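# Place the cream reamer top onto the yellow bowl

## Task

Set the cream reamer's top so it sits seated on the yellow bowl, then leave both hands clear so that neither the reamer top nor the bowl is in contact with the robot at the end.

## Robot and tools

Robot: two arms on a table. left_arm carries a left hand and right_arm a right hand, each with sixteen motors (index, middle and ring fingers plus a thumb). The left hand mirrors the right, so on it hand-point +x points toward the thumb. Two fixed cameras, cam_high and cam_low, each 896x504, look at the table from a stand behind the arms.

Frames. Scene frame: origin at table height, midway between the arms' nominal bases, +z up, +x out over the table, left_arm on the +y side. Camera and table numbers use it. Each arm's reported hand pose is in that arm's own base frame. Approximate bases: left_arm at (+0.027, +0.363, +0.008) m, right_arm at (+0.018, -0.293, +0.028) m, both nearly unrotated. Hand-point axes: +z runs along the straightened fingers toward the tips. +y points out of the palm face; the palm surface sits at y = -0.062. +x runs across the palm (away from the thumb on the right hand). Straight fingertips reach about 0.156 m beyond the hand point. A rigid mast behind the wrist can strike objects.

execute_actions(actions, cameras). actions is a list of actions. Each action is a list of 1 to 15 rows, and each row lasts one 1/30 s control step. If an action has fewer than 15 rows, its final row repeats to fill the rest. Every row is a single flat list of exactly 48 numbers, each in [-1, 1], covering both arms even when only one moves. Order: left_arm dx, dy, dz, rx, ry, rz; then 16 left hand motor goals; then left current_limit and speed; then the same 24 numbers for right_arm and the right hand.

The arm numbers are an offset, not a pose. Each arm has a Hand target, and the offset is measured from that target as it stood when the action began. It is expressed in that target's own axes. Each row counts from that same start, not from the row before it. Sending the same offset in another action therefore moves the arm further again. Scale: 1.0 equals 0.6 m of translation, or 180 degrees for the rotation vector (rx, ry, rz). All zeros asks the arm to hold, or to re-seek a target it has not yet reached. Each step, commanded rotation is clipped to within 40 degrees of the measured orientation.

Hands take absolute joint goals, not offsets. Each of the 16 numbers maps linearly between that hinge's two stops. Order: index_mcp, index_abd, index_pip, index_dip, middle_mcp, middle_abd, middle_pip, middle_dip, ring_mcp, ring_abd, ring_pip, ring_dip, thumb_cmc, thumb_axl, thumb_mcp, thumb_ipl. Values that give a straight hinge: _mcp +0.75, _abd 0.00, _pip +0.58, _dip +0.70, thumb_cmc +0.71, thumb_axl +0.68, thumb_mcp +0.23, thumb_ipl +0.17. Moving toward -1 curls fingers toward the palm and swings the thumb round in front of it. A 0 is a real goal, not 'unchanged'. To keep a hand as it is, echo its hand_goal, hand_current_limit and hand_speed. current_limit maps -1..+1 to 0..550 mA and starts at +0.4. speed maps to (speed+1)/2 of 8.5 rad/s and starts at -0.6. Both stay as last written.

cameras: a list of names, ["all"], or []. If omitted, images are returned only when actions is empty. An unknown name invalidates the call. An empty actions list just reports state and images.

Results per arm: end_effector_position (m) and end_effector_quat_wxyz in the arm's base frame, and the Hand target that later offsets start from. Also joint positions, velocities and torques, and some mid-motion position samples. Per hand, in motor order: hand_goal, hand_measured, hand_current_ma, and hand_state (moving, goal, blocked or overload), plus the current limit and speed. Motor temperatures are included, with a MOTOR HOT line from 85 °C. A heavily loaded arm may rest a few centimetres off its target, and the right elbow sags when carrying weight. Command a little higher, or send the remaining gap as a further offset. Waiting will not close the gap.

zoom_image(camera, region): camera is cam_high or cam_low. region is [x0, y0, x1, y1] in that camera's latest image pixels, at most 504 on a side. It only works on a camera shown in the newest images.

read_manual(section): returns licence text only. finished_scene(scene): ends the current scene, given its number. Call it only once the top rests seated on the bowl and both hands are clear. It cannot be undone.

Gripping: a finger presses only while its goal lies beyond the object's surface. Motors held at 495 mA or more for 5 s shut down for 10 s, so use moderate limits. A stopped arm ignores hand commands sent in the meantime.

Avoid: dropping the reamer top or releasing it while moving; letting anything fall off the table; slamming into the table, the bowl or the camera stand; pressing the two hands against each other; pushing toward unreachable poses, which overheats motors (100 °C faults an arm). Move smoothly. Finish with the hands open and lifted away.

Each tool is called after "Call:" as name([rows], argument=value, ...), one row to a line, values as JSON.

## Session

Call:
execute_actions(actions=[])

Call:
zoom_image(camera="cam_low", region=[250, 170, 550, 320])

Call:
zoom_image(camera="cam_high", region=[380, 120, 680, 420])

Scene clock: 0.00 s.
left_arm: end_effector_position=(+0.0568, -0.3667, +0.2824) hand_goal=(+0.754, +0.000, +0.576, +0.696, +0.754, +0.000, +0.576, +0.696, +0.754, +0.000, +0.576, +0.696, +0.714, +0.678, +0.226, +0.168) hand_measured=(+0.754, +0.000, +0.576, +0.696, +0.754, +0.000, +0.576, +0.696, +0.754, +0.000, +0.576, +0.696, +0.714, +0.678, +0.226, +0.168) hand_current_ma=(+0, +0, +0, +0, +0, +0, +0, +0, +0, +0, +0, +0, +0, +0, +0, +0) hand_state=(goal, goal, goal, goal, goal, goal, goal, goal, goal, goal, goal, goal, goal, goal, goal, goal) hand_current_limit=0.40 hand_speed=-0.60 end_effector_quat_wxyz=(+0.262, +0.768, +0.582, -0.048) | right_arm: end_effector_position=(+0.3642, +0.1498, +0.1062) hand_goal=(+0.754, +0.000, +0.576, +0.696, +0.754, +0.000, +0.576, +0.696, +0.754, +0.000, +0.576, +0.696, +0.714, +0.678, +0.226, +0.168) hand_measured=(+0.754, +0.000, +0.576, +0.696, +0.754, +0.000, +0.576, +0.696, +0.754, +0.000, +0.576, +0.696, +0.714, +0.678, +0.226, +0.168) hand_current_ma=(+0, +0, +0, +0, +0, +0, +0, +0, +0, +0, +0, +0, +0, +0, +0, +0) hand_state=(goal, goal, goal, goal, goal, goal, goal, goal, goal, goal, goal, goal, goal, goal, goal, goal) hand_current_limit=0.40 hand_speed=-0.60 end_effector_quat_wxyz=(+0.050, -0.159, +0.978, -0.129)
Joint positions: left_arm=[-1.802 1.034 1 -1.106 -0.337 -1.454] | right_arm=[0.299 1.343 0.949 -1.113 0.269 -1.603]
Joint velocities: within noise
Joint torques (N m): no reading
Motor temperatures (°C): left_arm=[36 28 31 30 28 30] | right_arm=[36 31 36 31 30 27]
Heat: left arm: hottest waist 36 °C; right arm: hottest waist 36 °C.
Hand target: left_arm +0.0555, -0.3723, +0.2948; +0.272, +0.764, +0.583, -0.059 | right_arm +0.3741, +0.1529, +0.1171; +0.064, -0.157, +0.977, -0.127

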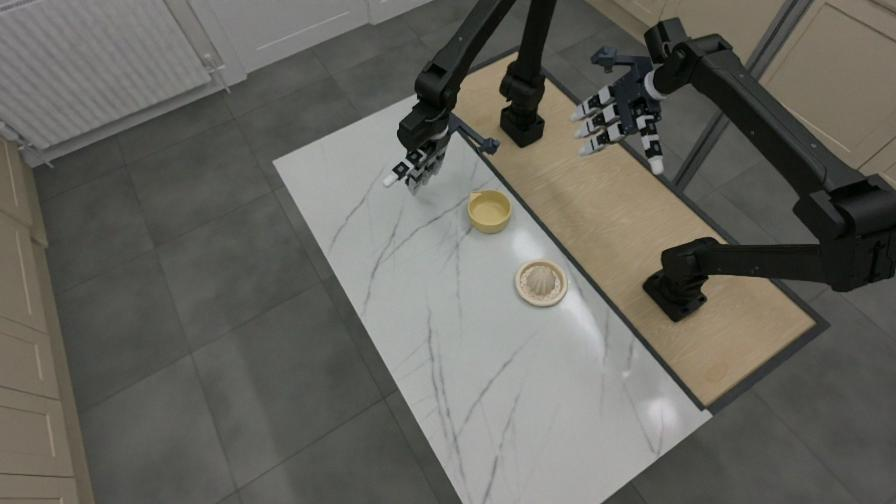

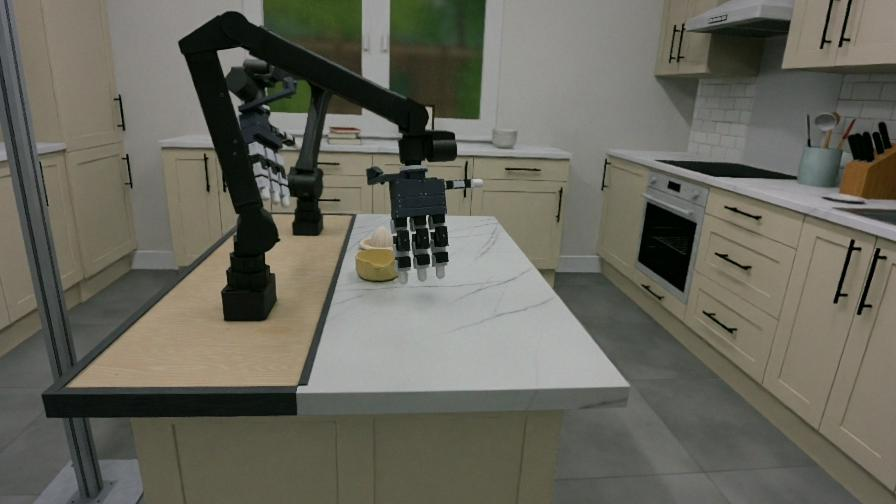

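Scaled by 1.680.

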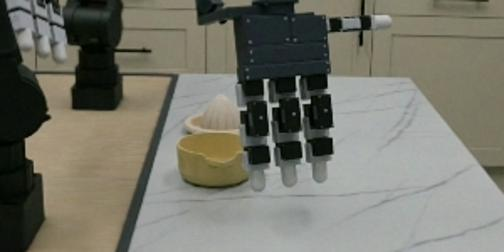

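Scaled by 1.680.

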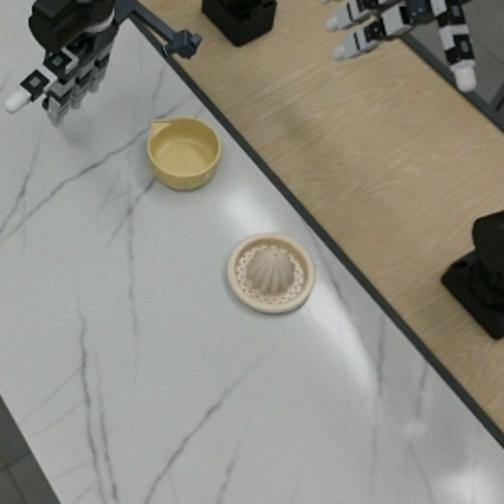

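Call:
execute_actions([
  [[0,0,0,0,0,0,0.754,0,0.576,0.696,0.754,0,0.576,0.696,0.754,0,0.576,0.696,0.714,0.678,0.226,0.168,0.4,-0.6,-0.0071,-0.0224,-0.0799,0,0,0,0.754,0,0.576,0.696,0.754,0,0.576,0.696,0.754,0,0.576,0.696,0.714,0.678,0.226,0.168,0.4,-0.6]],
  [[0,0,0,0,0,0,0.754,0,0.576,0.696,0.754,0,0.576,0.696,0.754,0,0.576,0.696,0.714,0.678,0.226,0.168,0.4,-0.6,-0.0071,-0.0224,-0.0799,0,0,0,0.754,0,0.576,0.696,0.754,0,0.576,0.696,0.754,0,0.576,0.696,0.714,0.678,0.226,0.168,0.4,-0.6]],
  [[0,0,0,0,0,0,0.754,0,0.576,0.696,0.754,0,0.576,0.696,0.754,0,0.576,0.696,0.714,0.678,0.226,0.168,0.4,-0.6,-0.0071,-0.0224,-0.0799,0,0,0,0.754,0,0.576,0.696,0.754,0,0.576,0.696,0.754,0,0.576,0.696,0.714,0.678,0.226,0.168,0.4,-0.6]],
  [[0,0,0,0,0,0,0.754,0,0.576,0.696,0.754,0,0.576,0.696,0.754,0,0.576,0.696,0.714,0.678,0.226,0.168,0.4,-0.6,0,0,0,0,0,0.1667,0.754,0,0.576,0.696,0.754,0,0.576,0.696,0.754,0,0.576,0.696,0.714,0.678,0.226,0.168,0.4,-0.6]],
  [[0,0,0,0,0,0,0.754,0,0.576,0.696,0.754,0,0.576,0.696,0.754,0,0.576,0.696,0.714,0.678,0.226,0.168,0.4,-0.6,0,0,0,0,0,0.1667,0.754,0,0.576,0.696,0.754,0,0.576,0.696,0.754,0,0.576,0.696,0.714,0.678,0.226,0.168,0.4,-0.6]],
  [[0,0,0,0,0,0,0.754,0,0.576,0.696,0.754,0,0.576,0.696,0.754,0,0.576,0.696,0.714,0.678,0.226,0.168,0.4,-0.6,0,0,0,0,0,0.1667,0.754,0,0.576,0.696,0.754,0,0.576,0.696,0.754,0,0.576,0.696,0.714,0.678,0.226,0.168,0.4,-0.6]],
], cameras=["cam_low","cam_high"])

Scene clock: 9.67 s.
left_arm: end_effector_position=(+0.0568, -0.3667, +0.2824) hand_goal=(+0.754, +0.000, +0.576, +0.696, +0.754, +0.000, +0.576, +0.696, +0.754, +0.000, +0.576, +0.696, +0.714, +0.678, +0.226, +0.168) hand_measured=(+0.754, +0.000, +0.576, +0.696, +0.754, +0.000, +0.576, +0.696, +0.754, +0.000, +0.576, +0.696, +0.714, +0.678, +0.224, +0.168) hand_current_ma=(-1, +0, +3, +0, -1, +0, +3, +0, -1, +0, +3, +0, +2, -3, -10, -2) hand_state=(goal, goal, goal, goal, goal, goal, goal, goal, goal, goal, goal, goal, goal, goal, goal, goal) hand_current_limit=0.40 hand_speed=-0.60 end_effector_quat_wxyz=(+0.262, +0.768, +0.582, -0.048) | right_arm: end_effector_position=(+0.3689, +0.1470, +0.2551) hand_goal=(+0.754, +0.000, +0.576, +0.696, +0.754, +0.000, +0.576, +0.696, +0.754, +0.000, +0.576, +0.696, +0.714, +0.678, +0.226, +0.168) hand_measured=(+0.752, +0.000, +0.576, +0.696, +0.752, +0.000, +0.576, +0.696, +0.752, +0.000, +0.576, +0.696, +0.712, +0.678, +0.224, +0.168) hand_current_ma=(-1, +0, +0, +0, -1, +0, +0, +0, -1, +0, +0, +0, +0, +0, -2, +0) hand_state=(goal, goal, goal, goal, goal, goal, goal, goal, goal, goal, goal, goal, goal, goal, goal, goal) hand_current_limit=0.40 hand_speed=-0.60 end_effector_quat_wxyz=(+0.130, +0.575, +0.806, -0.049)
Joint positions: left_arm=[-1.802 1.034 1 -1.106 -0.337 -1.454] | right_arm=[0.613 1.154 1.101 -1.522 0.279 0.281]
Joint torques (N m): left_arm=[-0.21 -4.66 9.35 1.54 -0.41 0.06] | right_arm=[1.55 -6.18 11.64 -0.5 0.54 0.16]
Heat: left arm: hottest waist 36 °C; right arm: hottest elbow 38 °C.
Hand target: left_arm +0.0555, -0.3723, +0.2948; +0.272, +0.764, +0.583, -0.059 | right_arm +0.3741, +0.1526, +0.2669; +0.134, +0.580, +0.802, -0.044
Off the commanded pose: left_arm 0.014 m, 2 deg | right_arm 0.014 m, 1 deg.
Step readings (end_effector_position of left_arm | right_arm):
0: (+0.0568, -0.3667, +0.2824) | (+0.3641, +0.1499, +0.1062)
1: (+0.0568, -0.3667, +0.2824) | (+0.3640, +0.1499, +0.1062)
2: (+0.0568, -0.3667, +0.2824) | (+0.3629, +0.1495, +0.1065)
4: (+0.0568, -0.3667, +0.2824) | (+0.3579, +0.1480, +0.1100)
8: (+0.0568, -0.3667, +0.2824) | (+0.3563, +0.1475, +0.1266)
15: (+0.0568, -0.3667, +0.2824) | (+0.3620, +0.1492, +0.1469)
16: (+0.0568, -0.3667, +0.2824) | (+0.3618, +0.1492, +0.1471)
17: (+0.0568, -0.3667, +0.2824) | (+0.3600, +0.1486, +0.1482)
19: (+0.0568, -0.3667, +0.2824) | (+0.3560, +0.1474, +0.1548)
23: (+0.0568, -0.3667, +0.2824) | (+0.3602, +0.1487, +0.1777)
30: (+0.0568, -0.3667, +0.2824) | (+0.3639, +0.1498, +0.1964)
31: (+0.0568, -0.3667, +0.2824) | (+0.3633, +0.1497, +0.1965)
32: (+0.0568, -0.3667, +0.2824) | (+0.3616, +0.1491, +0.1978)
34: (+0.0568, -0.3667, +0.2824) | (+0.3580, +0.1480, +0.2057)
38: (+0.0568, -0.3667, +0.2824) | (+0.3635, +0.1497, +0.2309)
45: (+0.0568, -0.3667, +0.2824) | (+0.3657, +0.1504, +0.2455)
46: (+0.0568, -0.3667, +0.2824) | (+0.3656, +0.1504, +0.2455)
47: (+0.0568, -0.3667, +0.2824) | (+0.3672, +0.1515, +0.2466)
49: (+0.0568, -0.3667, +0.2824) | (+0.3701, +0.1533, +0.2489)
53: (+0.0568, -0.3667, +0.2824) | (+0.3682, +0.1493, +0.2554)
60: (+0.0568, -0.3667, +0.2824) | (+0.3724, +0.1511, +0.2672)
61: (+0.0568, -0.3667, +0.2824) | (+0.3730, +0.1516, +0.2668)
62: (+0.0568, -0.3667, +0.2824) | (+0.3737, +0.1524, +0.2662)
64: (+0.0568, -0.3667, +0.2824) | (+0.3717, +0.1531, +0.2611)
68: (+0.0568, -0.3667, +0.2824) | (+0.3656, +0.1533, +0.2535)
75: (+0.0568, -0.3667, +0.2824) | (+0.3696, +0.1551, +0.2595)
76: (+0.0568, -0.3667, +0.2824) | (+0.3700, +0.1548, +0.2600)
77: (+0.0568, -0.3667, +0.2824) | (+0.3707, +0.1551, +0.2605)
79: (+0.0568, -0.3667, +0.2824) | (+0.3707, +0.1550, +0.2600)
83: (+0.0568, -0.3667, +0.2824) | (+0.3661, +0.1585, +0.2581)
90: (+0.0568, -0.3667, +0.2824) | (+0.3666, +0.1544, +0.2616)

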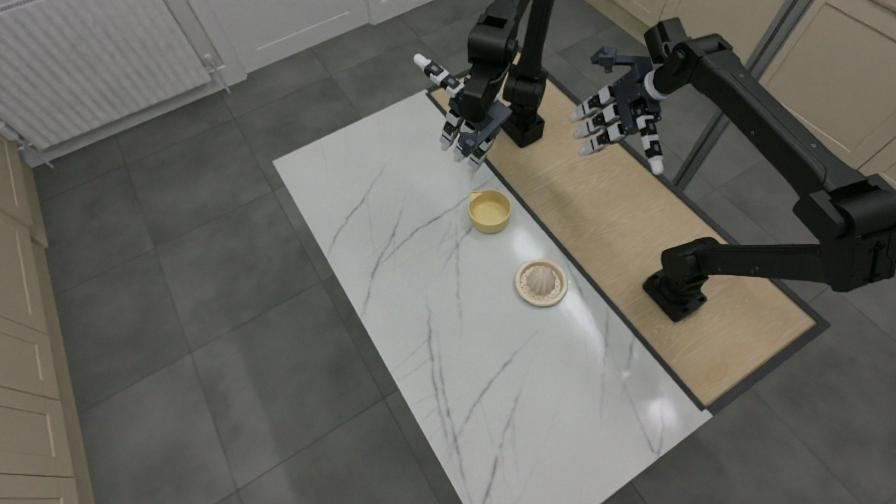

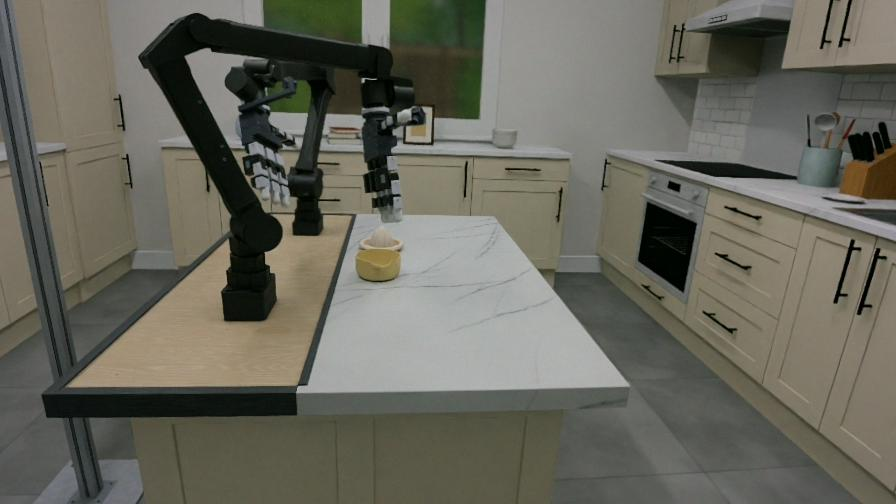

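Call:
zoom_image(camera="cam_low", region=[340, 210, 420, 290])

Call:
zoom_image(camera="cam_high", region=[455, 180, 585, 310])

Scaled by 6.300.

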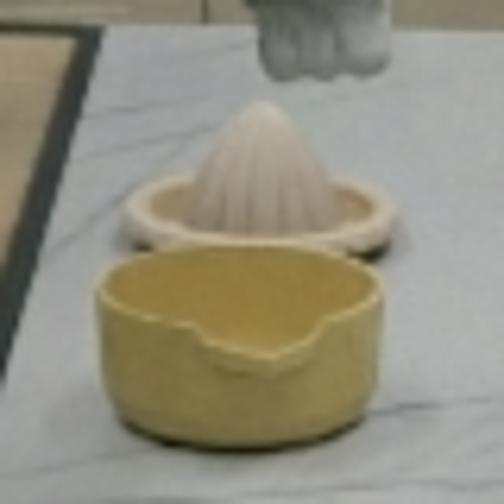

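Scaled by 3.877.

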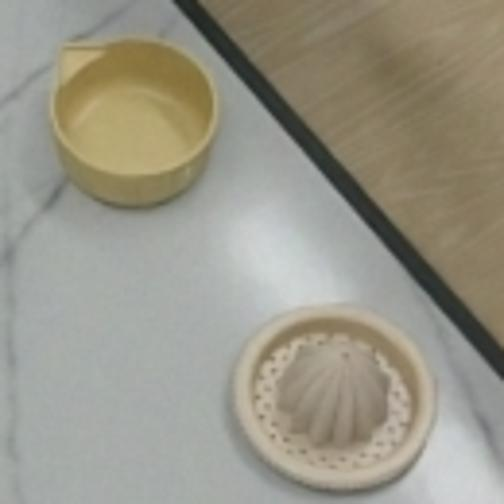

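Call:
execute_actions([
  [[0,0,0,0,0,0,0.754,0,0.576,0.696,0.754,0,0.576,0.696,0.754,0,0.576,0.696,0.714,0.678,0.226,0.168,0.4,-0.6,0,0,0,0,0,0.1667,0.754,0,0.576,0.696,0.754,0,0.576,0.696,0.754,0,0.576,0.696,0.714,0.678,0.226,0.168,0.4,-0.6]],
  [[0,0,0,0,0,0,0.754,0,0.576,0.696,0.754,0,0.576,0.696,0.754,0,0.576,0.696,0.714,0.678,0.226,0.168,0.4,-0.6,0,0,0,0,0,0.1667,0.754,0,0.576,0.696,0.754,0,0.576,0.696,0.754,0,0.576,0.696,0.714,0.678,0.226,0.168,0.4,-0.6]],
  [[0,0,0,0,0,0,0.754,0,0.576,0.696,0.754,0,0.576,0.696,0.754,0,0.576,0.696,0.714,0.678,0.226,0.168,0.4,-0.6,0,0,0,0,0,0.1667,0.685,0,-0.153,-0.101,0.685,0,-0.153,-0.101,0.98,0,0.576,0.696,-0.67,0.678,0.056,-0.103,0.4,-0.6]],
  [[0,0,0,0,0,0,0.754,0,0.576,0.696,0.754,0,0.576,0.696,0.754,0,0.576,0.696,0.714,0.678,0.226,0.168,0.4,-0.6,0,0,0,0.1497,-0.0182,-0.0162,0.685,0,-0.153,-0.101,0.685,0,-0.153,-0.101,0.98,0,0.576,0.696,-0.67,0.678,0.056,-0.103,0.4,-0.6]],
  [[0,0,0,0,0,0,0.754,0,0.576,0.696,0.754,0,0.576,0.696,0.754,0,0.576,0.696,0.714,0.678,0.226,0.168,0.4,-0.6,0,0,0,0.1497,-0.0182,-0.0162,0.685,0,-0.153,-0.101,0.685,0,-0.153,-0.101,0.98,0,0.576,0.696,-0.67,0.678,0.056,-0.103,0.4,-0.6]],
  [[0,0,0,0,0,0,0.754,0,0.576,0.696,0.754,0,0.576,0.696,0.754,0,0.576,0.696,0.714,0.678,0.226,0.168,0.4,-0.6,0,0,0,0.1497,-0.0182,-0.0162,0.685,0,-0.153,-0.101,0.685,0,-0.153,-0.101,0.98,0,0.576,0.696,-0.67,0.678,0.056,-0.103,0.4,-0.6]],
], cameras=["cam_low","cam_high"])

Scene clock: 14.50 s.
left_arm: end_effector_position=(+0.0568, -0.3667, +0.2824) hand_goal=(+0.754, +0.000, +0.576, +0.696, +0.754, +0.000, +0.576, +0.696, +0.754, +0.000, +0.576, +0.696, +0.714, +0.678, +0.226, +0.168) hand_measured=(+0.754, +0.000, +0.576, +0.696, +0.754, +0.000, +0.576, +0.696, +0.754, +0.000, +0.576, +0.696, +0.714, +0.678, +0.224, +0.168) hand_current_ma=(-1, +0, +3, +0, -1, +0, +3, +0, -1, +0, +3, +0, +2, -3, -10, -2) hand_state=(goal, goal, goal, goal, goal, goal, goal, goal, goal, goal, goal, goal, goal, goal, goal, goal) hand_current_limit=0.40 hand_speed=-0.60 end_effector_quat_wxyz=(+0.262, +0.768, +0.582, -0.048) | right_arm: end_effector_position=(+0.3768, +0.1501, +0.2633) hand_goal=(+0.686, +0.000, -0.152, -0.100, +0.686, +0.000, -0.152, -0.100, +0.980, +0.000, +0.576, +0.696, -0.670, +0.678, +0.056, -0.102) hand_measured=(+0.680, +0.000, -0.150, -0.096, +0.680, +0.000, -0.150, -0.096, +0.968, +0.000, +0.574, +0.696, -0.668, +0.678, +0.054, -0.100) hand_current_ma=(-3, +0, +1, +1, -3, +0, +1, +2, -13, +0, -1, +0, +1, +0, -1, +0) hand_state=(goal, goal, goal, goal, goal, goal, goal, goal, goal, goal, goal, goal, goal, goal, goal, goal) hand_current_limit=0.40 hand_speed=-0.60 end_effector_quat_wxyz=(-0.485, +0.861, +0.150, -0.020)
Joint positions: left_arm=[-1.802 1.034 1 -1.106 -0.337 -1.454] | right_arm=[0.131 1.442 1.41 -1.669 -1.009 1.284]
Joint torques (N m): left_arm=[-0.26 -4.72 9.36 1.54 -0.4 0.06] | right_arm=[0.73 -11.05 8.55 -0.79 -1.03 -0.07]
Heat: left arm: hottest waist 36 °C; right arm: hottest elbow 39 °C.
Hand target: left_arm +0.0555, -0.3723, +0.2948; +0.272, +0.764, +0.583, -0.059 | right_arm +0.3741, +0.1526, +0.2670; -0.520, +0.814, +0.218, -0.139
Off the commanded pose: left_arm 0.014 m, 2 deg | right_arm 0.005 m, 17 deg.
joint sent to its limit (right arm) — joint 4 (wrist pitch), lower limit. The joint targets are off in orientation, not in position.
Step readings (end_effector_position of left_arm | right_arm):
0: (+0.0568, -0.3667, +0.2824) | (+0.3689, +0.1470, +0.2551)
1: (+0.0568, -0.3667, +0.2824) | (+0.3689, +0.1467, +0.2553)
2: (+0.0568, -0.3667, +0.2824) | (+0.3680, +0.1458, +0.2553)
4: (+0.0568, -0.3667, +0.2824) | (+0.3649, +0.1455, +0.2542)
8: (+0.0568, -0.3667, +0.2824) | (+0.3591, +0.1507, +0.2479)
15: (+0.0568, -0.3667, +0.2824) | (+0.3632, +0.1475, +0.2442)
16: (+0.0568, -0.3667, +0.2824) | (+0.3635, +0.1468, +0.2448)
17: (+0.0568, -0.3667, +0.2824) | (+0.3628, +0.1456, +0.2454)
19: (+0.0568, -0.3667, +0.2824) | (+0.3624, +0.1448, +0.2472)
23: (+0.0568, -0.3667, +0.2824) | (+0.3660, +0.1493, +0.2509)
30: (+0.0568, -0.3667, +0.2824) | (+0.3679, +0.1480, +0.2489)
31: (+0.0568, -0.3667, +0.2824) | (+0.3676, +0.1477, +0.2488)
32: (+0.0568, -0.3667, +0.2824) | (+0.3662, +0.1473, +0.2490)
34: (+0.0568, -0.3667, +0.2824) | (+0.3651, +0.1487, +0.2509)
38: (+0.0568, -0.3667, +0.2824) | (+0.3688, +0.1538, +0.2549)
45: (+0.0568, -0.3667, +0.2824) | (+0.3684, +0.1504, +0.2523)
46: (+0.0568, -0.3667, +0.2824) | (+0.3675, +0.1500, +0.2516)
47: (+0.0568, -0.3667, +0.2824) | (+0.3631, +0.1544, +0.2451)
49: (+0.0568, -0.3667, +0.2824) | (+0.3551, +0.1646, +0.2346)
53: (+0.0568, -0.3667, +0.2824) | (+0.3582, +0.1586, +0.2372)
60: (+0.0568, -0.3667, +0.2824) | (+0.3649, +0.1453, +0.2492)
61: (+0.0568, -0.3667, +0.2824) | (+0.3639, +0.1472, +0.2487)
62: (+0.0568, -0.3667, +0.2824) | (+0.3590, +0.1554, +0.2461)
64: (+0.0568, -0.3667, +0.2824) | (+0.3497, +0.1700, +0.2441)
68: (+0.0568, -0.3667, +0.2824) | (+0.3542, +0.1600, +0.2525)
75: (+0.0568, -0.3667, +0.2824) | (+0.3616, +0.1443, +0.2578)
76: (+0.0568, -0.3667, +0.2824) | (+0.3614, +0.1463, +0.2575)
77: (+0.0568, -0.3667, +0.2824) | (+0.3606, +0.1552, +0.2592)
79: (+0.0568, -0.3667, +0.2824) | (+0.3610, +0.1712, +0.2663)
83: (+0.0568, -0.3667, +0.2824) | (+0.3728, +0.1619, +0.2708)
90: (+0.0568, -0.3667, +0.2824) | (+0.3763, +0.1486, +0.2632)

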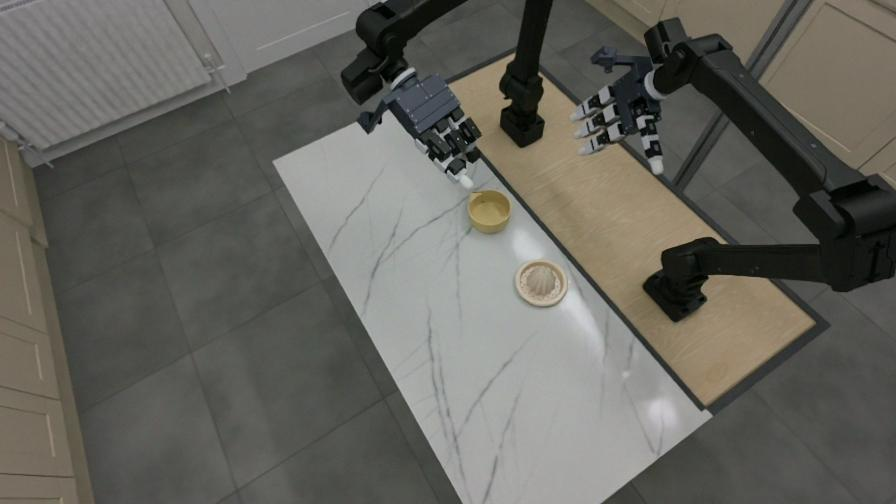

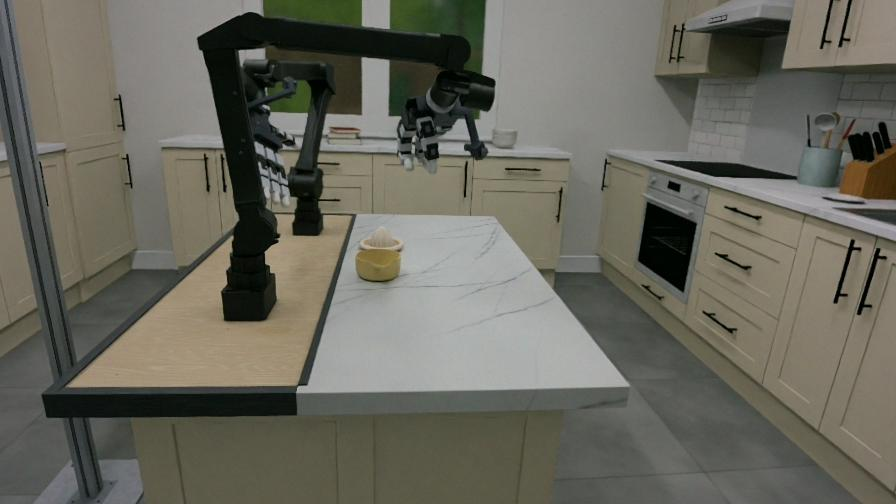

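Call:
execute_actions([
  [[0,0,0,0,0,0,0.754,0,0.576,0.696,0.754,0,0.576,0.696,0.754,0,0.576,0.696,0.714,0.678,0.226,0.168,0.4,-0.6,0.0165,-0.0085,0.0846,0,0,0,0.685,0,-0.153,-0.101,0.685,0,-0.153,-0.101,0.98,0,0.576,0.696,-0.67,0.678,0.056,-0.103,0.4,-0.6]],
  [[0,0,0,0,0,0,0.754,0,0.576,0.696,0.754,0,0.576,0.696,0.754,0,0.576,0.696,0.714,0.678,0.226,0.168,0.4,-0.6,0.0165,-0.0085,0.0846,0,0,0,0.685,0,-0.153,-0.101,0.685,0,-0.153,-0.101,0.98,0,0.576,0.696,-0.67,0.678,0.056,-0.103,0.4,-0.6]],
  [[0,0,0,0,0,0,0.754,0,0.576,0.696,0.754,0,0.576,0.696,0.754,0,0.576,0.696,0.714,0.678,0.226,0.168,0.4,-0.6,0.0165,-0.0085,0.0846,0,0,0,0.685,0,-0.153,-0.101,0.685,0,-0.153,-0.101,0.98,0,0.576,0.696,-0.67,0.678,0.056,-0.103,0.4,-0.6]],
  [[0,0,0,0,0,0,0.754,0,0.576,0.696,0.754,0,0.576,0.696,0.754,0,0.576,0.696,0.714,0.678,0.226,0.168,0.4,-0.6,0.0165,-0.0085,0.0846,0,0,0,0.685,0,-0.153,-0.101,0.685,0,-0.153,-0.101,0.98,0,0.576,0.696,-0.67,0.678,0.056,-0.103,0.4,-0.6]],
  [[0,0,0,0,0,0,0.754,0,0.576,0.696,0.754,0,0.576,0.696,0.754,0,0.576,0.696,0.714,0.678,0.226,0.168,0.4,-0.6,0.0165,-0.0085,0.0846,0,0,0,0.685,0,-0.153,-0.101,0.685,0,-0.153,-0.101,0.98,0,0.576,0.696,-0.67,0.678,0.056,-0.103,0.4,-0.6]],
  [[0,0,0,0,0,0,0.754,0,0.576,0.696,0.754,0,0.576,0.696,0.754,0,0.576,0.696,0.714,0.678,0.226,0.168,0.4,-0.6,0.0165,-0.0085,0.0846,0,0,0,0.685,0,-0.153,-0.101,0.685,0,-0.153,-0.101,0.98,0,0.576,0.696,-0.67,0.678,0.056,-0.103,0.4,-0.6]],
  [[0,0,0,0,0,0,0.754,0,0.576,0.696,0.754,0,0.576,0.696,0.754,0,0.576,0.696,0.714,0.678,0.226,0.168,0.4,-0.6,0.0165,-0.0085,0.0846,0,0,0,0.685,0,-0.153,-0.101,0.685,0,-0.153,-0.101,0.98,0,0.576,0.696,-0.67,0.678,0.056,-0.103,0.4,-0.6]],
], cameras=["cam_low","cam_high"])

Call:
zoom_image(camera="cam_low", region=[340, 170, 440, 270])

Call:
zoom_image(camera="cam_high", region=[480, 210, 620, 330])

Scene clock: 19.80 s.
left_arm: end_effector_position=(+0.0568, -0.3667, +0.2824) hand_goal=(+0.754, +0.000, +0.576, +0.696, +0.754, +0.000, +0.576, +0.696, +0.754, +0.000, +0.576, +0.696, +0.714, +0.678, +0.226, +0.168) hand_measured=(+0.754, +0.000, +0.576, +0.696, +0.754, +0.000, +0.576, +0.696, +0.754, +0.000, +0.576, +0.696, +0.714, +0.678, +0.224, +0.168) hand_current_ma=(-1, +0, +3, +0, -1, +0, +3, +0, -1, +0, +3, +0, +2, -3, -10, -2) hand_state=(goal, goal, goal, goal, goal, goal, goal, goal, goal, goal, goal, goal, goal, goal, goal, goal) hand_current_limit=0.40 hand_speed=-0.60 end_effector_quat_wxyz=(+0.262, +0.768, +0.582, -0.048) | right_arm: end_effector_position=(+0.2482, +0.4639, +0.1301) hand_goal=(+0.686, +0.000, -0.152, -0.100, +0.686, +0.000, -0.152, -0.100, +0.980, +0.000, +0.576, +0.696, -0.670, +0.678, +0.056, -0.102) hand_measured=(+0.680, +0.000, -0.150, -0.098, +0.680, +0.000, -0.150, -0.096, +0.968, +0.000, +0.574, +0.696, -0.668, +0.678, +0.054, -0.100) hand_current_ma=(-4, +0, +1, +1, -4, +0, +1, +2, -13, +0, -1, +0, +0, +0, -1, +0) hand_state=(goal, goal, goal, goal, goal, goal, goal, goal, goal, goal, goal, goal, goal, goal, goal, goal) hand_current_limit=0.40 hand_speed=-0.60 end_effector_quat_wxyz=(-0.496, +0.815, +0.241, -0.179)
Joint positions: left_arm=[-1.802 1.034 1 -1.106 -0.337 -1.454] | right_arm=[0.847 1.686 1.285 -0.765 -1.067 2.084]
Joint torques (N m): left_arm=[-0.26 -4.72 9.36 1.55 -0.4 0.06] | right_arm=[-0.62 -14.74 12.68 1.16 -0.85 0.14]
Heat: left arm: hottest waist 36 °C; right arm: hottest elbow 40 °C.
Hand target: left_arm +0.0555, -0.3723, +0.2948; +0.272, +0.764, +0.583, -0.059 | right_arm +0.2657, +0.4795, +0.1498; -0.520, +0.814, +0.218, -0.139
Off the commanded pose: left_arm 0.014 m, 2 deg | right_arm 0.031 m, 6 deg.
joint sent to its limit (right arm) — joint 6 (wrist roll), upper limit. The joint targets are off in orientation, not in position.
Step readings (end_effector_position of left_arm | right_arm):
0: (+0.0568, -0.3667, +0.2824) | (+0.3769, +0.1501, +0.2633)
1: (+0.0568, -0.3667, +0.2824) | (+0.3767, +0.1507, +0.2634)
2: (+0.0568, -0.3667, +0.2824) | (+0.3757, +0.1534, +0.2636)
4: (+0.0568, -0.3667, +0.2824) | (+0.3721, +0.1621, +0.2636)
8: (+0.0568, -0.3667, +0.2824) | (+0.3610, +0.1877, +0.2599)
15: (+0.0568, -0.3667, +0.2824) | (+0.3567, +0.2015, +0.2523)
16: (+0.0568, -0.3667, +0.2824) | (+0.3568, +0.2016, +0.2520)
17: (+0.0568, -0.3667, +0.2824) | (+0.3567, +0.2031, +0.2519)
19: (+0.0568, -0.3667, +0.2824) | (+0.3545, +0.2106, +0.2509)
23: (+0.0568, -0.3667, +0.2824) | (+0.3452, +0.2331, +0.2416)
30: (+0.0568, -0.3667, +0.2824) | (+0.3396, +0.2470, +0.2310)
31: (+0.0568, -0.3667, +0.2824) | (+0.3395, +0.2472, +0.2312)
32: (+0.0568, -0.3667, +0.2824) | (+0.3395, +0.2490, +0.2317)
34: (+0.0568, -0.3667, +0.2824) | (+0.3396, +0.2566, +0.2316)
38: (+0.0568, -0.3667, +0.2824) | (+0.3310, +0.2792, +0.2273)
45: (+0.0568, -0.3667, +0.2824) | (+0.3231, +0.2931, +0.2207)
46: (+0.0568, -0.3667, +0.2824) | (+0.3235, +0.2934, +0.2205)
47: (+0.0568, -0.3667, +0.2824) | (+0.3244, +0.2955, +0.2198)
49: (+0.0568, -0.3667, +0.2824) | (+0.3270, +0.3037, +0.2165)
53: (+0.0568, -0.3667, +0.2824) | (+0.3180, +0.3255, +0.2079)
60: (+0.0568, -0.3667, +0.2824) | (+0.3087, +0.3405, +0.2018)
61: (+0.0568, -0.3667, +0.2824) | (+0.3092, +0.3408, +0.2012)
62: (+0.0568, -0.3667, +0.2824) | (+0.3099, +0.3426, +0.2003)
64: (+0.0568, -0.3667, +0.2824) | (+0.3125, +0.3503, +0.1978)
68: (+0.0568, -0.3667, +0.2824) | (+0.3040, +0.3724, +0.1927)
75: (+0.0568, -0.3667, +0.2824) | (+0.2924, +0.3862, +0.1856)
76: (+0.0568, -0.3667, +0.2824) | (+0.2929, +0.3865, +0.1849)
77: (+0.0568, -0.3667, +0.2824) | (+0.2935, +0.3883, +0.1844)
79: (+0.0568, -0.3667, +0.2824) | (+0.2968, +0.3961, +0.1826)
83: (+0.0568, -0.3667, +0.2824) | (+0.2894, +0.4185, +0.1772)
90: (+0.0568, -0.3667, +0.2824) | (+0.2758, +0.4315, +0.1693)
91: (+0.0568, -0.3667, +0.2824) | (+0.2763, +0.4318, +0.1689)
92: (+0.0568, -0.3667, +0.2824) | (+0.2763, +0.4332, +0.1681)
94: (+0.0568, -0.3667, +0.2824) | (+0.2766, +0.4381, +0.1641)
98: (+0.0568, -0.3667, +0.2824) | (+0.2622, +0.4522, +0.1463)
105: (+0.0568, -0.3667, +0.2824) | (+0.2456, +0.4615, +0.1267)

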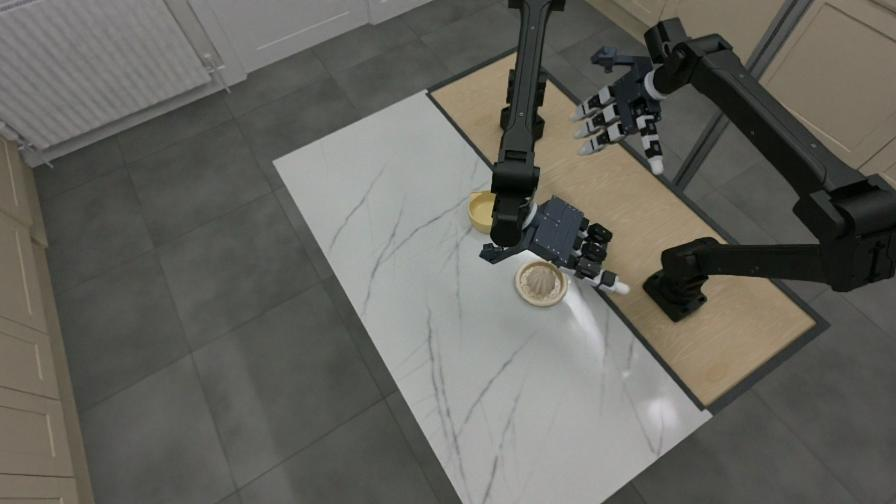

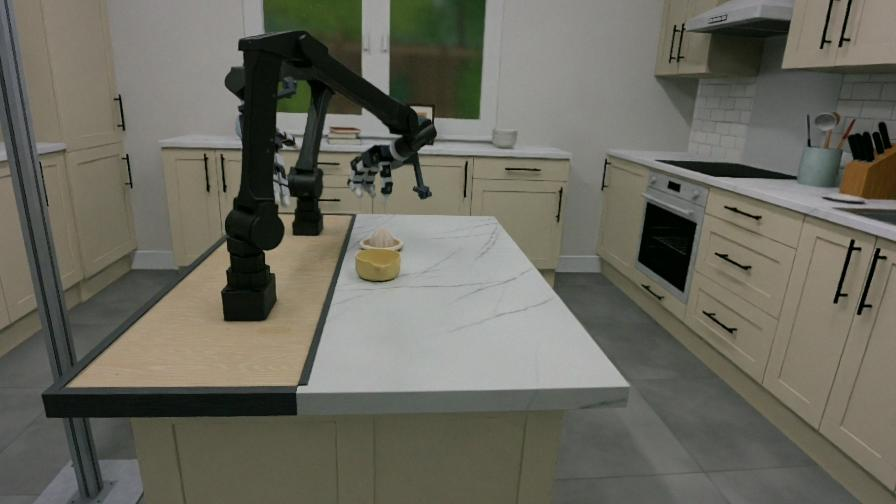

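Scaled by 5.040.

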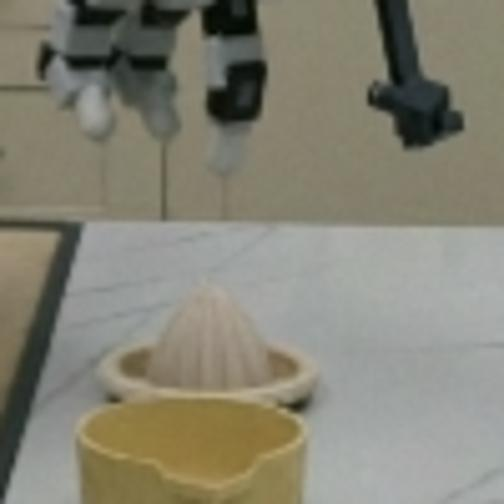

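Scaled by 3.600.

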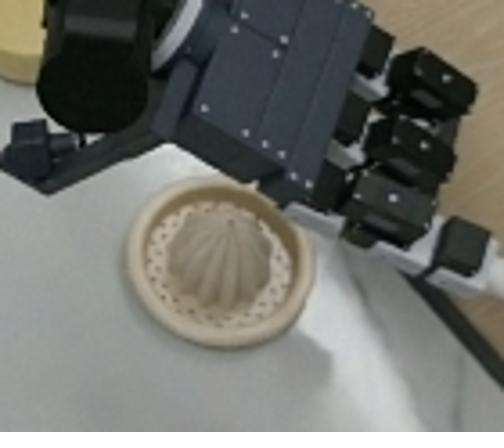

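Call:
zoom_image(camera="cam_high", region=[580, 250, 660, 310])

Scaled by 6.300.

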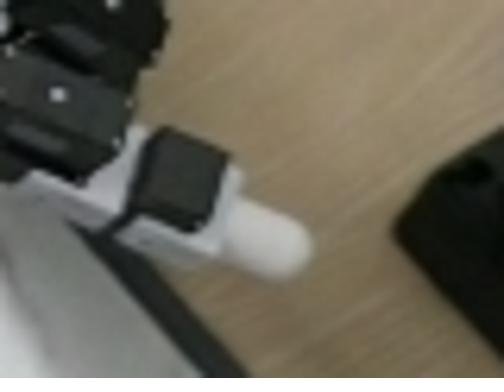

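Call:
execute_actions([
  [[0,0,0,0,0,0,0.754,0,0.576,0.696,0.754,0,0.576,0.696,0.754,0,0.576,0.696,0.714,0.678,0.226,0.168,0.4,-0.6,0,0,0,0,-0.0756,-0.035,0.685,0,-0.153,-0.101,0.685,0,-0.153,-0.101,0.98,0,0.576,0.696,-0.67,0.678,0.056,-0.103,0.4,-0.6]],
  [[0,0,0,0,0,0,0.754,0,0.576,0.696,0.754,0,0.576,0.696,0.754,0,0.576,0.696,0.714,0.678,0.226,0.168,0.4,-0.6,0,0,0,0,0,0,0.685,0,-0.153,-0.101,0.685,0,-0.153,-0.101,0.98,0,0.576,0.696,-0.67,0.678,0.056,-0.103,0.4,-0.6]],
], cameras=[])

Scene clock: 24.13 s.
left_arm: end_effector_position=(+0.0568, -0.3667, +0.2824) hand_goal=(+0.754, +0.000, +0.576, +0.696, +0.754, +0.000, +0.576, +0.696, +0.754, +0.000, +0.576, +0.696, +0.714, +0.678, +0.226, +0.168) hand_measured=(+0.754, +0.000, +0.576, +0.696, +0.754, +0.000, +0.576, +0.696, +0.754, +0.000, +0.576, +0.696, +0.714, +0.678, +0.224, +0.168) hand_current_ma=(-1, +0, +3, +0, -1, +0, +3, +0, -1, +0, +3, +0, +2, -3, -10, -2) hand_state=(goal, goal, goal, goal, goal, goal, goal, goal, goal, goal, goal, goal, goal, goal, goal, goal) hand_current_limit=0.40 hand_speed=-0.60 end_effector_quat_wxyz=(+0.262, +0.768, +0.582, -0.048) | right_arm: end_effector_position=(+0.2525, +0.4687, +0.1409) hand_goal=(+0.686, +0.000, -0.152, -0.100, +0.686, +0.000, -0.152, -0.100, +0.980, +0.000, +0.576, +0.696, -0.670, +0.678, +0.056, -0.102) hand_measured=(+0.680, +0.000, -0.150, -0.098, +0.680, +0.000, -0.150, -0.096, +0.968, +0.000, +0.574, +0.696, -0.668, +0.678, +0.054, -0.100) hand_current_ma=(-4, +0, +1, +1, -4, +0, +1, +2, -13, +0, -1, +0, +0, +0, -1, +0) hand_state=(goal, goal, goal, goal, goal, goal, goal, goal, goal, goal, goal, goal, goal, goal, goal, goal) hand_current_limit=0.40 hand_speed=-0.60 end_effector_quat_wxyz=(-0.491, +0.783, +0.315, -0.217)
Joint positions: left_arm=[-1.802 1.034 1 -1.106 -0.337 -1.454] | right_arm=[0.845 1.785 1.46 -1.146 -1.132 1.714]
Joint torques (N m): left_arm=[-0.21 -4.66 9.33 1.54 -0.41 0.06] | right_arm=[-0.97 -13.8 12.62 -0.28 -1.06 -0.09]
Motor temperatures (°C): left_arm=[36 28 35 30 28 30] | right_arm=[36 33 41 31 31 27]
Heat: left arm: hottest waist 36 °C; right arm: hottest elbow 41 °C.
Hand target: left_arm +0.0555, -0.3723, +0.2948; +0.272, +0.764, +0.583, -0.059 | right_arm +0.2658, +0.4796, +0.1500; -0.497, +0.779, +0.322, -0.205
Off the commanded pose: left_arm 0.014 m, 2 deg | right_arm 0.020 m, 2 deg.
Step readings (end_effector_position of left_arm | right_arm):
0: (+0.0568, -0.3667, +0.2824) | (+0.2482, +0.4639, +0.1301)
1: (+0.0568, -0.3667, +0.2824) | (+0.2483, +0.4641, +0.1305)
2: (+0.0568, -0.3667, +0.2824) | (+0.2474, +0.4642, +0.1318)
4: (+0.0568, -0.3667, +0.2824) | (+0.2447, +0.4648, +0.1375)
8: (+0.0568, -0.3667, +0.2824) | (+0.2473, +0.4685, +0.1449)
15: (+0.0568, -0.3667, +0.2824) | (+0.2497, +0.4679, +0.1416)
16: (+0.0568, -0.3667, +0.2824) | (+0.2498, +0.4677, +0.1408)
17: (+0.0568, -0.3667, +0.2824) | (+0.2499, +0.4675, +0.1399)
19: (+0.0568, -0.3667, +0.2824) | (+0.2501, +0.4673, +0.1387)
23: (+0.0568, -0.3667, +0.2824) | (+0.2508, +0.4674, +0.1385)
30: (+0.0568, -0.3667, +0.2824) | (+0.2522, +0.4685, +0.1407)
No camera images: "cameras" was empty.

Call:
execute_actions([
  [[0,0,0,0,0,0,0.754,0,0.576,0.696,0.754,0,0.576,0.696,0.754,0,0.576,0.696,0.714,0.678,0.226,0.168,0.4,-0.6,-0.0061,0.05,0.011,0,0,0,0.685,0,-0.153,-0.101,0.685,0,-0.153,-0.101,0.98,0,0.576,0.696,-0.67,0.678,0.056,-0.103,0.4,-0.6]],
  [[0,0,0,0,0,0,0.754,0,0.576,0.696,0.754,0,0.576,0.696,0.754,0,0.576,0.696,0.714,0.678,0.226,0.168,0.4,-0.6,-0.0061,0.05,0.011,0,0,0,0.685,0,-0.153,-0.101,0.685,0,-0.153,-0.101,0.98,0,0.576,0.696,-0.67,0.678,0.056,-0.103,0.4,-0.6]],
  [[0,0,0,0,0,0,0.754,0,0.576,0.696,0.754,0,0.576,0.696,0.754,0,0.576,0.696,0.714,0.678,0.226,0.168,0.4,-0.6,0,0,0,0,0,0,0.685,0,-0.153,-0.101,0.685,0,-0.153,-0.101,0.98,0,0.576,0.696,-0.67,0.678,0.056,-0.103,0.4,-0.6]],
], cameras=["cam_low","cam_high"])

Call:
zoom_image(camera="cam_low", region=[340, 170, 440, 270])

Call:
zoom_image(camera="cam_high", region=[500, 230, 640, 330])

Scene clock: 27.00 s.
left_arm: end_effector_position=(+0.0568, -0.3667, +0.2824) hand_goal=(+0.754, +0.000, +0.576, +0.696, +0.754, +0.000, +0.576, +0.696, +0.754, +0.000, +0.576, +0.696, +0.714, +0.678, +0.226, +0.168) hand_measured=(+0.754, +0.000, +0.576, +0.696, +0.754, +0.000, +0.576, +0.696, +0.754, +0.000, +0.576, +0.696, +0.714, +0.678, +0.224, +0.168) hand_current_ma=(-1, +0, +3, +0, -1, +0, +3, +0, -1, +0, +3, +0, +2, -3, -10, -2) hand_state=(goal, goal, goal, goal, goal, goal, goal, goal, goal, goal, goal, goal, goal, goal, goal, goal) hand_current_limit=0.40 hand_speed=-0.60 end_effector_quat_wxyz=(+0.262, +0.768, +0.582, -0.048) | right_arm: end_effector_position=(+0.2627, +0.4631, +0.0926) hand_goal=(+0.686, +0.000, -0.152, -0.100, +0.686, +0.000, -0.152, -0.100, +0.980, +0.000, +0.576, +0.696, -0.670, +0.678, +0.056, -0.102) hand_measured=(+0.680, +0.000, -0.150, -0.098, +0.680, +0.000, -0.150, -0.096, +0.968, +0.000, +0.574, +0.696, -0.668, +0.678, +0.054, -0.100) hand_current_ma=(-4, +0, +1, +1, -4, +0, +1, +2, -13, +0, -1, +0, +0, +0, -1, +0) hand_state=(goal, goal, goal, goal, goal, goal, goal, goal, goal, goal, goal, goal, goal, goal, goal, goal) hand_current_limit=0.40 hand_speed=-0.60 end_effector_quat_wxyz=(-0.493, +0.781, +0.319, -0.214)
Joint positions: left_arm=[-1.802 1.034 1 -1.106 -0.337 -1.454] | right_arm=[0.824 1.842 1.408 -1.079 -1.134 1.655]
Joint torques (N m): left_arm=[-0.21 -4.78 9.37 1.55 -0.4 0.06] | right_arm=[0.38 -15.5 8.29 0.31 -1.06 -0.06]
Heat: left arm: hottest waist 36 °C; right arm: hottest elbow 42 °C.
Hand target: left_arm +0.0555, -0.3723, +0.2948; +0.272, +0.764, +0.583, -0.059 | right_arm +0.2699, +0.4650, +0.0900; -0.497, +0.779, +0.322, -0.206
Off the commanded pose: left_arm 0.014 m, 2 deg | right_arm 0.008 m, 1 deg.
Step readings (end_effector_position of left_arm | right_arm):
0: (+0.0568, -0.3667, +0.2824) | (+0.2525, +0.4687, +0.1409)
1: (+0.0568, -0.3667, +0.2824) | (+0.2525, +0.4687, +0.1408)
2: (+0.0568, -0.3667, +0.2824) | (+0.2526, +0.4688, +0.1404)
4: (+0.0568, -0.3667, +0.2824) | (+0.2545, +0.4690, +0.1389)
8: (+0.0568, -0.3667, +0.2824) | (+0.2582, +0.4708, +0.1326)
15: (+0.0568, -0.3667, +0.2824) | (+0.2616, +0.4711, +0.1263)
16: (+0.0568, -0.3667, +0.2824) | (+0.2618, +0.4710, +0.1260)
17: (+0.0568, -0.3667, +0.2824) | (+0.2622, +0.4711, +0.1249)
19: (+0.0568, -0.3667, +0.2824) | (+0.2633, +0.4697, +0.1201)
23: (+0.0568, -0.3667, +0.2824) | (+0.2613, +0.4644, +0.1053)
30: (+0.0568, -0.3667, +0.2824) | (+0.2618, +0.4631, +0.0926)
31: (+0.0568, -0.3667, +0.2824) | (+0.2623, +0.4629, +0.0926)
32: (+0.0568, -0.3667, +0.2824) | (+0.2626, +0.4630, +0.0926)
34: (+0.0568, -0.3667, +0.2824) | (+0.2627, +0.4631, +0.0926)
38: (+0.0568, -0.3667, +0.2824) | (+0.2627, +0.4631, +0.0926)
45: (+0.0568, -0.3667, +0.2824) | (+0.2627, +0.4631, +0.0926)

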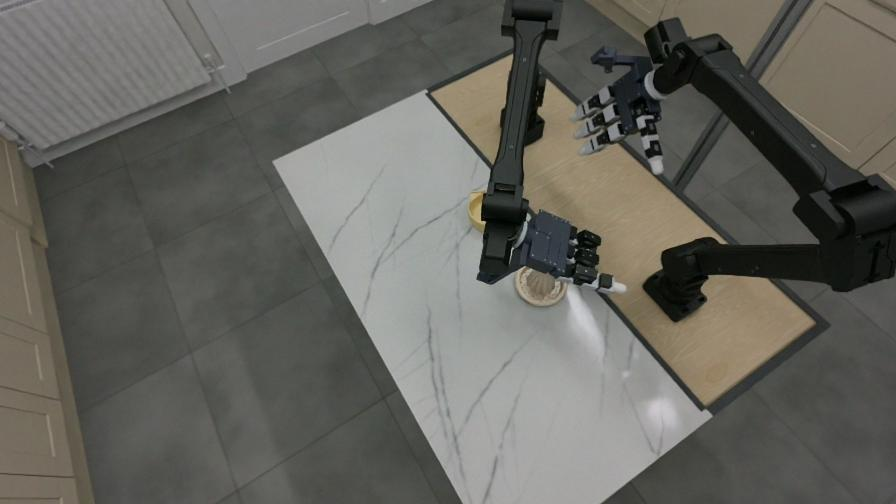

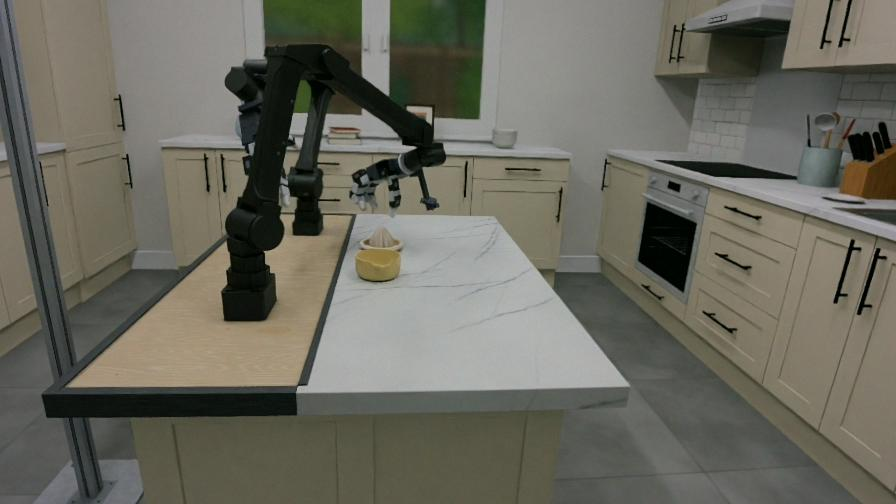

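Scaled by 5.040.

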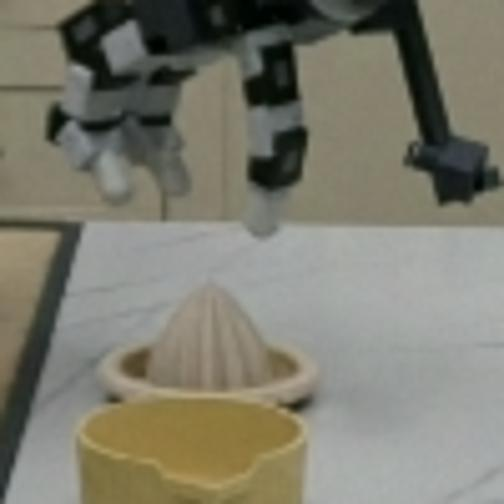

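Scaled by 3.600.

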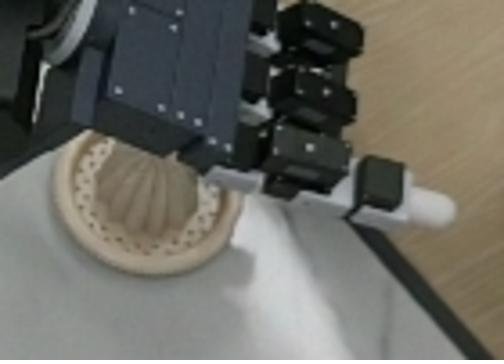

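Call:
execute_actions([
  [[0,0,0,0,0,0,0.754,0,0.576,0.696,0.754,0,0.576,0.696,0.754,0,0.576,0.696,0.714,0.678,0.226,0.168,0.4,-0.6,0,0.0503,0.0201,0,0,0,0.685,0,-0.153,-0.101,0.685,0,-0.153,-0.101,0.98,0,0.576,0.696,-0.67,0.678,0.056,-0.103,0.4,-0.6]],
  [[0,0,0,0,0,0,0.754,0,0.576,0.696,0.754,0,0.576,0.696,0.754,0,0.576,0.696,0.714,0.678,0.226,0.168,0.4,-0.6,0,0.0503,0.0201,0,0,0,0.685,0,-0.153,-0.101,0.685,0,-0.153,-0.101,0.98,0,0.576,0.696,-0.67,0.678,0.056,-0.103,0.4,-0.6]],
  [[0,0,0,0,0,0,0.754,0,0.576,0.696,0.754,0,0.576,0.696,0.754,0,0.576,0.696,0.714,0.678,0.226,0.168,0.4,-0.6,0,0,0,0,0,0,0.685,0,-0.153,-0.101,0.685,0,-0.153,-0.101,0.98,0,0.576,0.696,-0.67,0.678,0.056,-0.103,0.4,-0.6]],
], cameras=["cam_low","cam_high"])

Call:
zoom_image(camera="cam_low", region=[340, 190, 420, 270])

Call:
zoom_image(camera="cam_high", region=[500, 230, 640, 330])

Scene clock: 30.40 s.
left_arm: end_effector_position=(+0.0568, -0.3667, +0.2824) hand_goal=(+0.754, +0.000, +0.576, +0.696, +0.754, +0.000, +0.576, +0.696, +0.754, +0.000, +0.576, +0.696, +0.714, +0.678, +0.226, +0.168) hand_measured=(+0.754, +0.000, +0.576, +0.696, +0.754, +0.000, +0.576, +0.696, +0.754, +0.000, +0.576, +0.696, +0.714, +0.678, +0.224, +0.168) hand_current_ma=(-1, +0, +3, +0, -1, +0, +3, +0, -1, +0, +3, +0, +2, -3, -10, -2) hand_state=(goal, goal, goal, goal, goal, goal, goal, goal, goal, goal, goal, goal, goal, goal, goal, goal) hand_current_limit=0.40 hand_speed=-0.60 end_effector_quat_wxyz=(+0.262, +0.768, +0.582, -0.048) | right_arm: end_effector_position=(+0.2650, +0.4610, +0.0274) hand_goal=(+0.686, +0.000, -0.152, -0.100, +0.686, +0.000, -0.152, -0.100, +0.980, +0.000, +0.576, +0.696, -0.670, +0.678, +0.056, -0.102) hand_measured=(+0.680, +0.000, -0.150, -0.098, +0.680, +0.000, -0.150, -0.096, +0.968, +0.000, +0.574, +0.696, -0.668, +0.678, +0.054, -0.100) hand_current_ma=(-4, +0, +1, +1, -4, +0, +1, +2, -13, +0, -1, +0, +0, +0, -1, +0) hand_state=(goal, goal, goal, goal, goal, goal, goal, goal, goal, goal, goal, goal, goal, goal, goal, goal) hand_current_limit=0.40 hand_speed=-0.60 end_effector_quat_wxyz=(-0.493, +0.780, +0.320, -0.214)
Joint positions: left_arm=[-1.802 1.034 1 -1.106 -0.337 -1.454] | right_arm=[0.818 1.928 1.345 -0.945 -1.134 1.638]
Joint torques (N m): left_arm=[-0.21 -4.78 9.37 1.54 -0.4 0.06] | right_arm=[-0.38 -15.33 7.58 0.38 -1.14 -0.09]
Heat: left arm: hottest waist 36 °C; right arm: hottest elbow 42 °C.
Hand target: left_arm +0.0555, -0.3723, +0.2948; +0.272, +0.764, +0.583, -0.059 | right_arm +0.2725, +0.4625, +0.0249; -0.497, +0.779, +0.322, -0.206
Off the commanded pose: left_arm 0.014 m, 2 deg | right_arm 0.008 m, 1 deg.
Step readings (end_effector_position of left_arm | right_arm):
0: (+0.0568, -0.3667, +0.2824) | (+0.2627, +0.4631, +0.0926)
1: (+0.0568, -0.3667, +0.2824) | (+0.2629, +0.4633, +0.0925)
2: (+0.0568, -0.3667, +0.2824) | (+0.2633, +0.4638, +0.0918)
4: (+0.0568, -0.3667, +0.2824) | (+0.2648, +0.4647, +0.0882)
8: (+0.0568, -0.3667, +0.2824) | (+0.2648, +0.4638, +0.0755)
15: (+0.0568, -0.3667, +0.2824) | (+0.2634, +0.4619, +0.0600)
16: (+0.0568, -0.3667, +0.2824) | (+0.2636, +0.4621, +0.0600)
17: (+0.0568, -0.3667, +0.2824) | (+0.2644, +0.4627, +0.0594)
19: (+0.0568, -0.3667, +0.2824) | (+0.2666, +0.4642, +0.0564)
23: (+0.0568, -0.3667, +0.2824) | (+0.2669, +0.4636, +0.0438)
30: (+0.0568, -0.3667, +0.2824) | (+0.2645, +0.4608, +0.0276)
31: (+0.0568, -0.3667, +0.2824) | (+0.2646, +0.4609, +0.0274)
32: (+0.0568, -0.3667, +0.2824) | (+0.2647, +0.4610, +0.0274)
34: (+0.0568, -0.3667, +0.2824) | (+0.2649, +0.4611, +0.0274)
38: (+0.0568, -0.3667, +0.2824) | (+0.2649, +0.4611, +0.0274)
45: (+0.0568, -0.3667, +0.2824) | (+0.2650, +0.4610, +0.0274)

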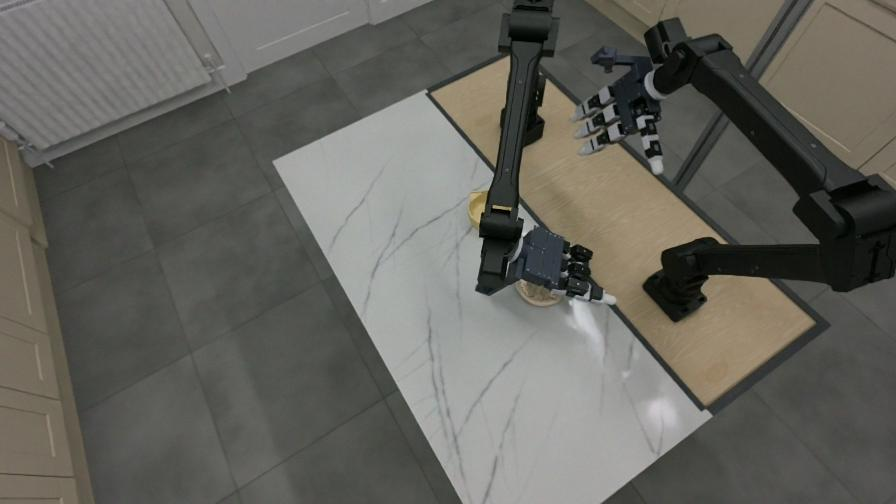

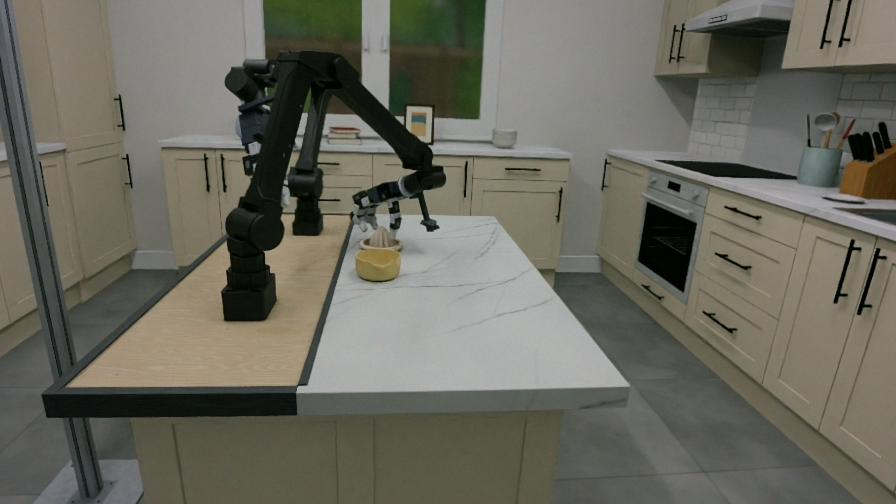

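Scaled by 6.300.

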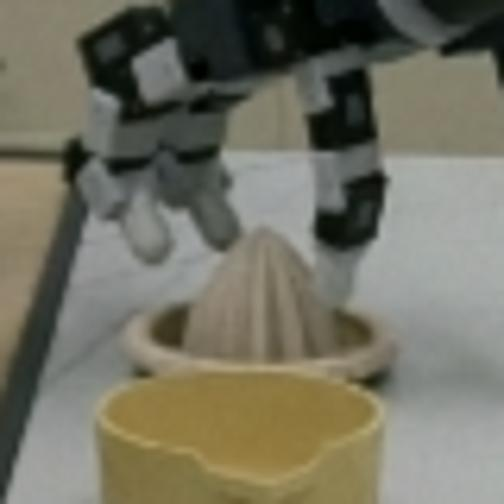

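Scaled by 3.600.

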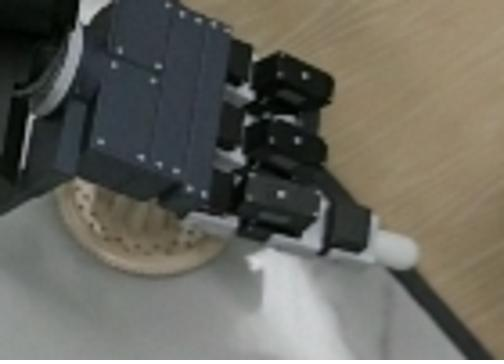

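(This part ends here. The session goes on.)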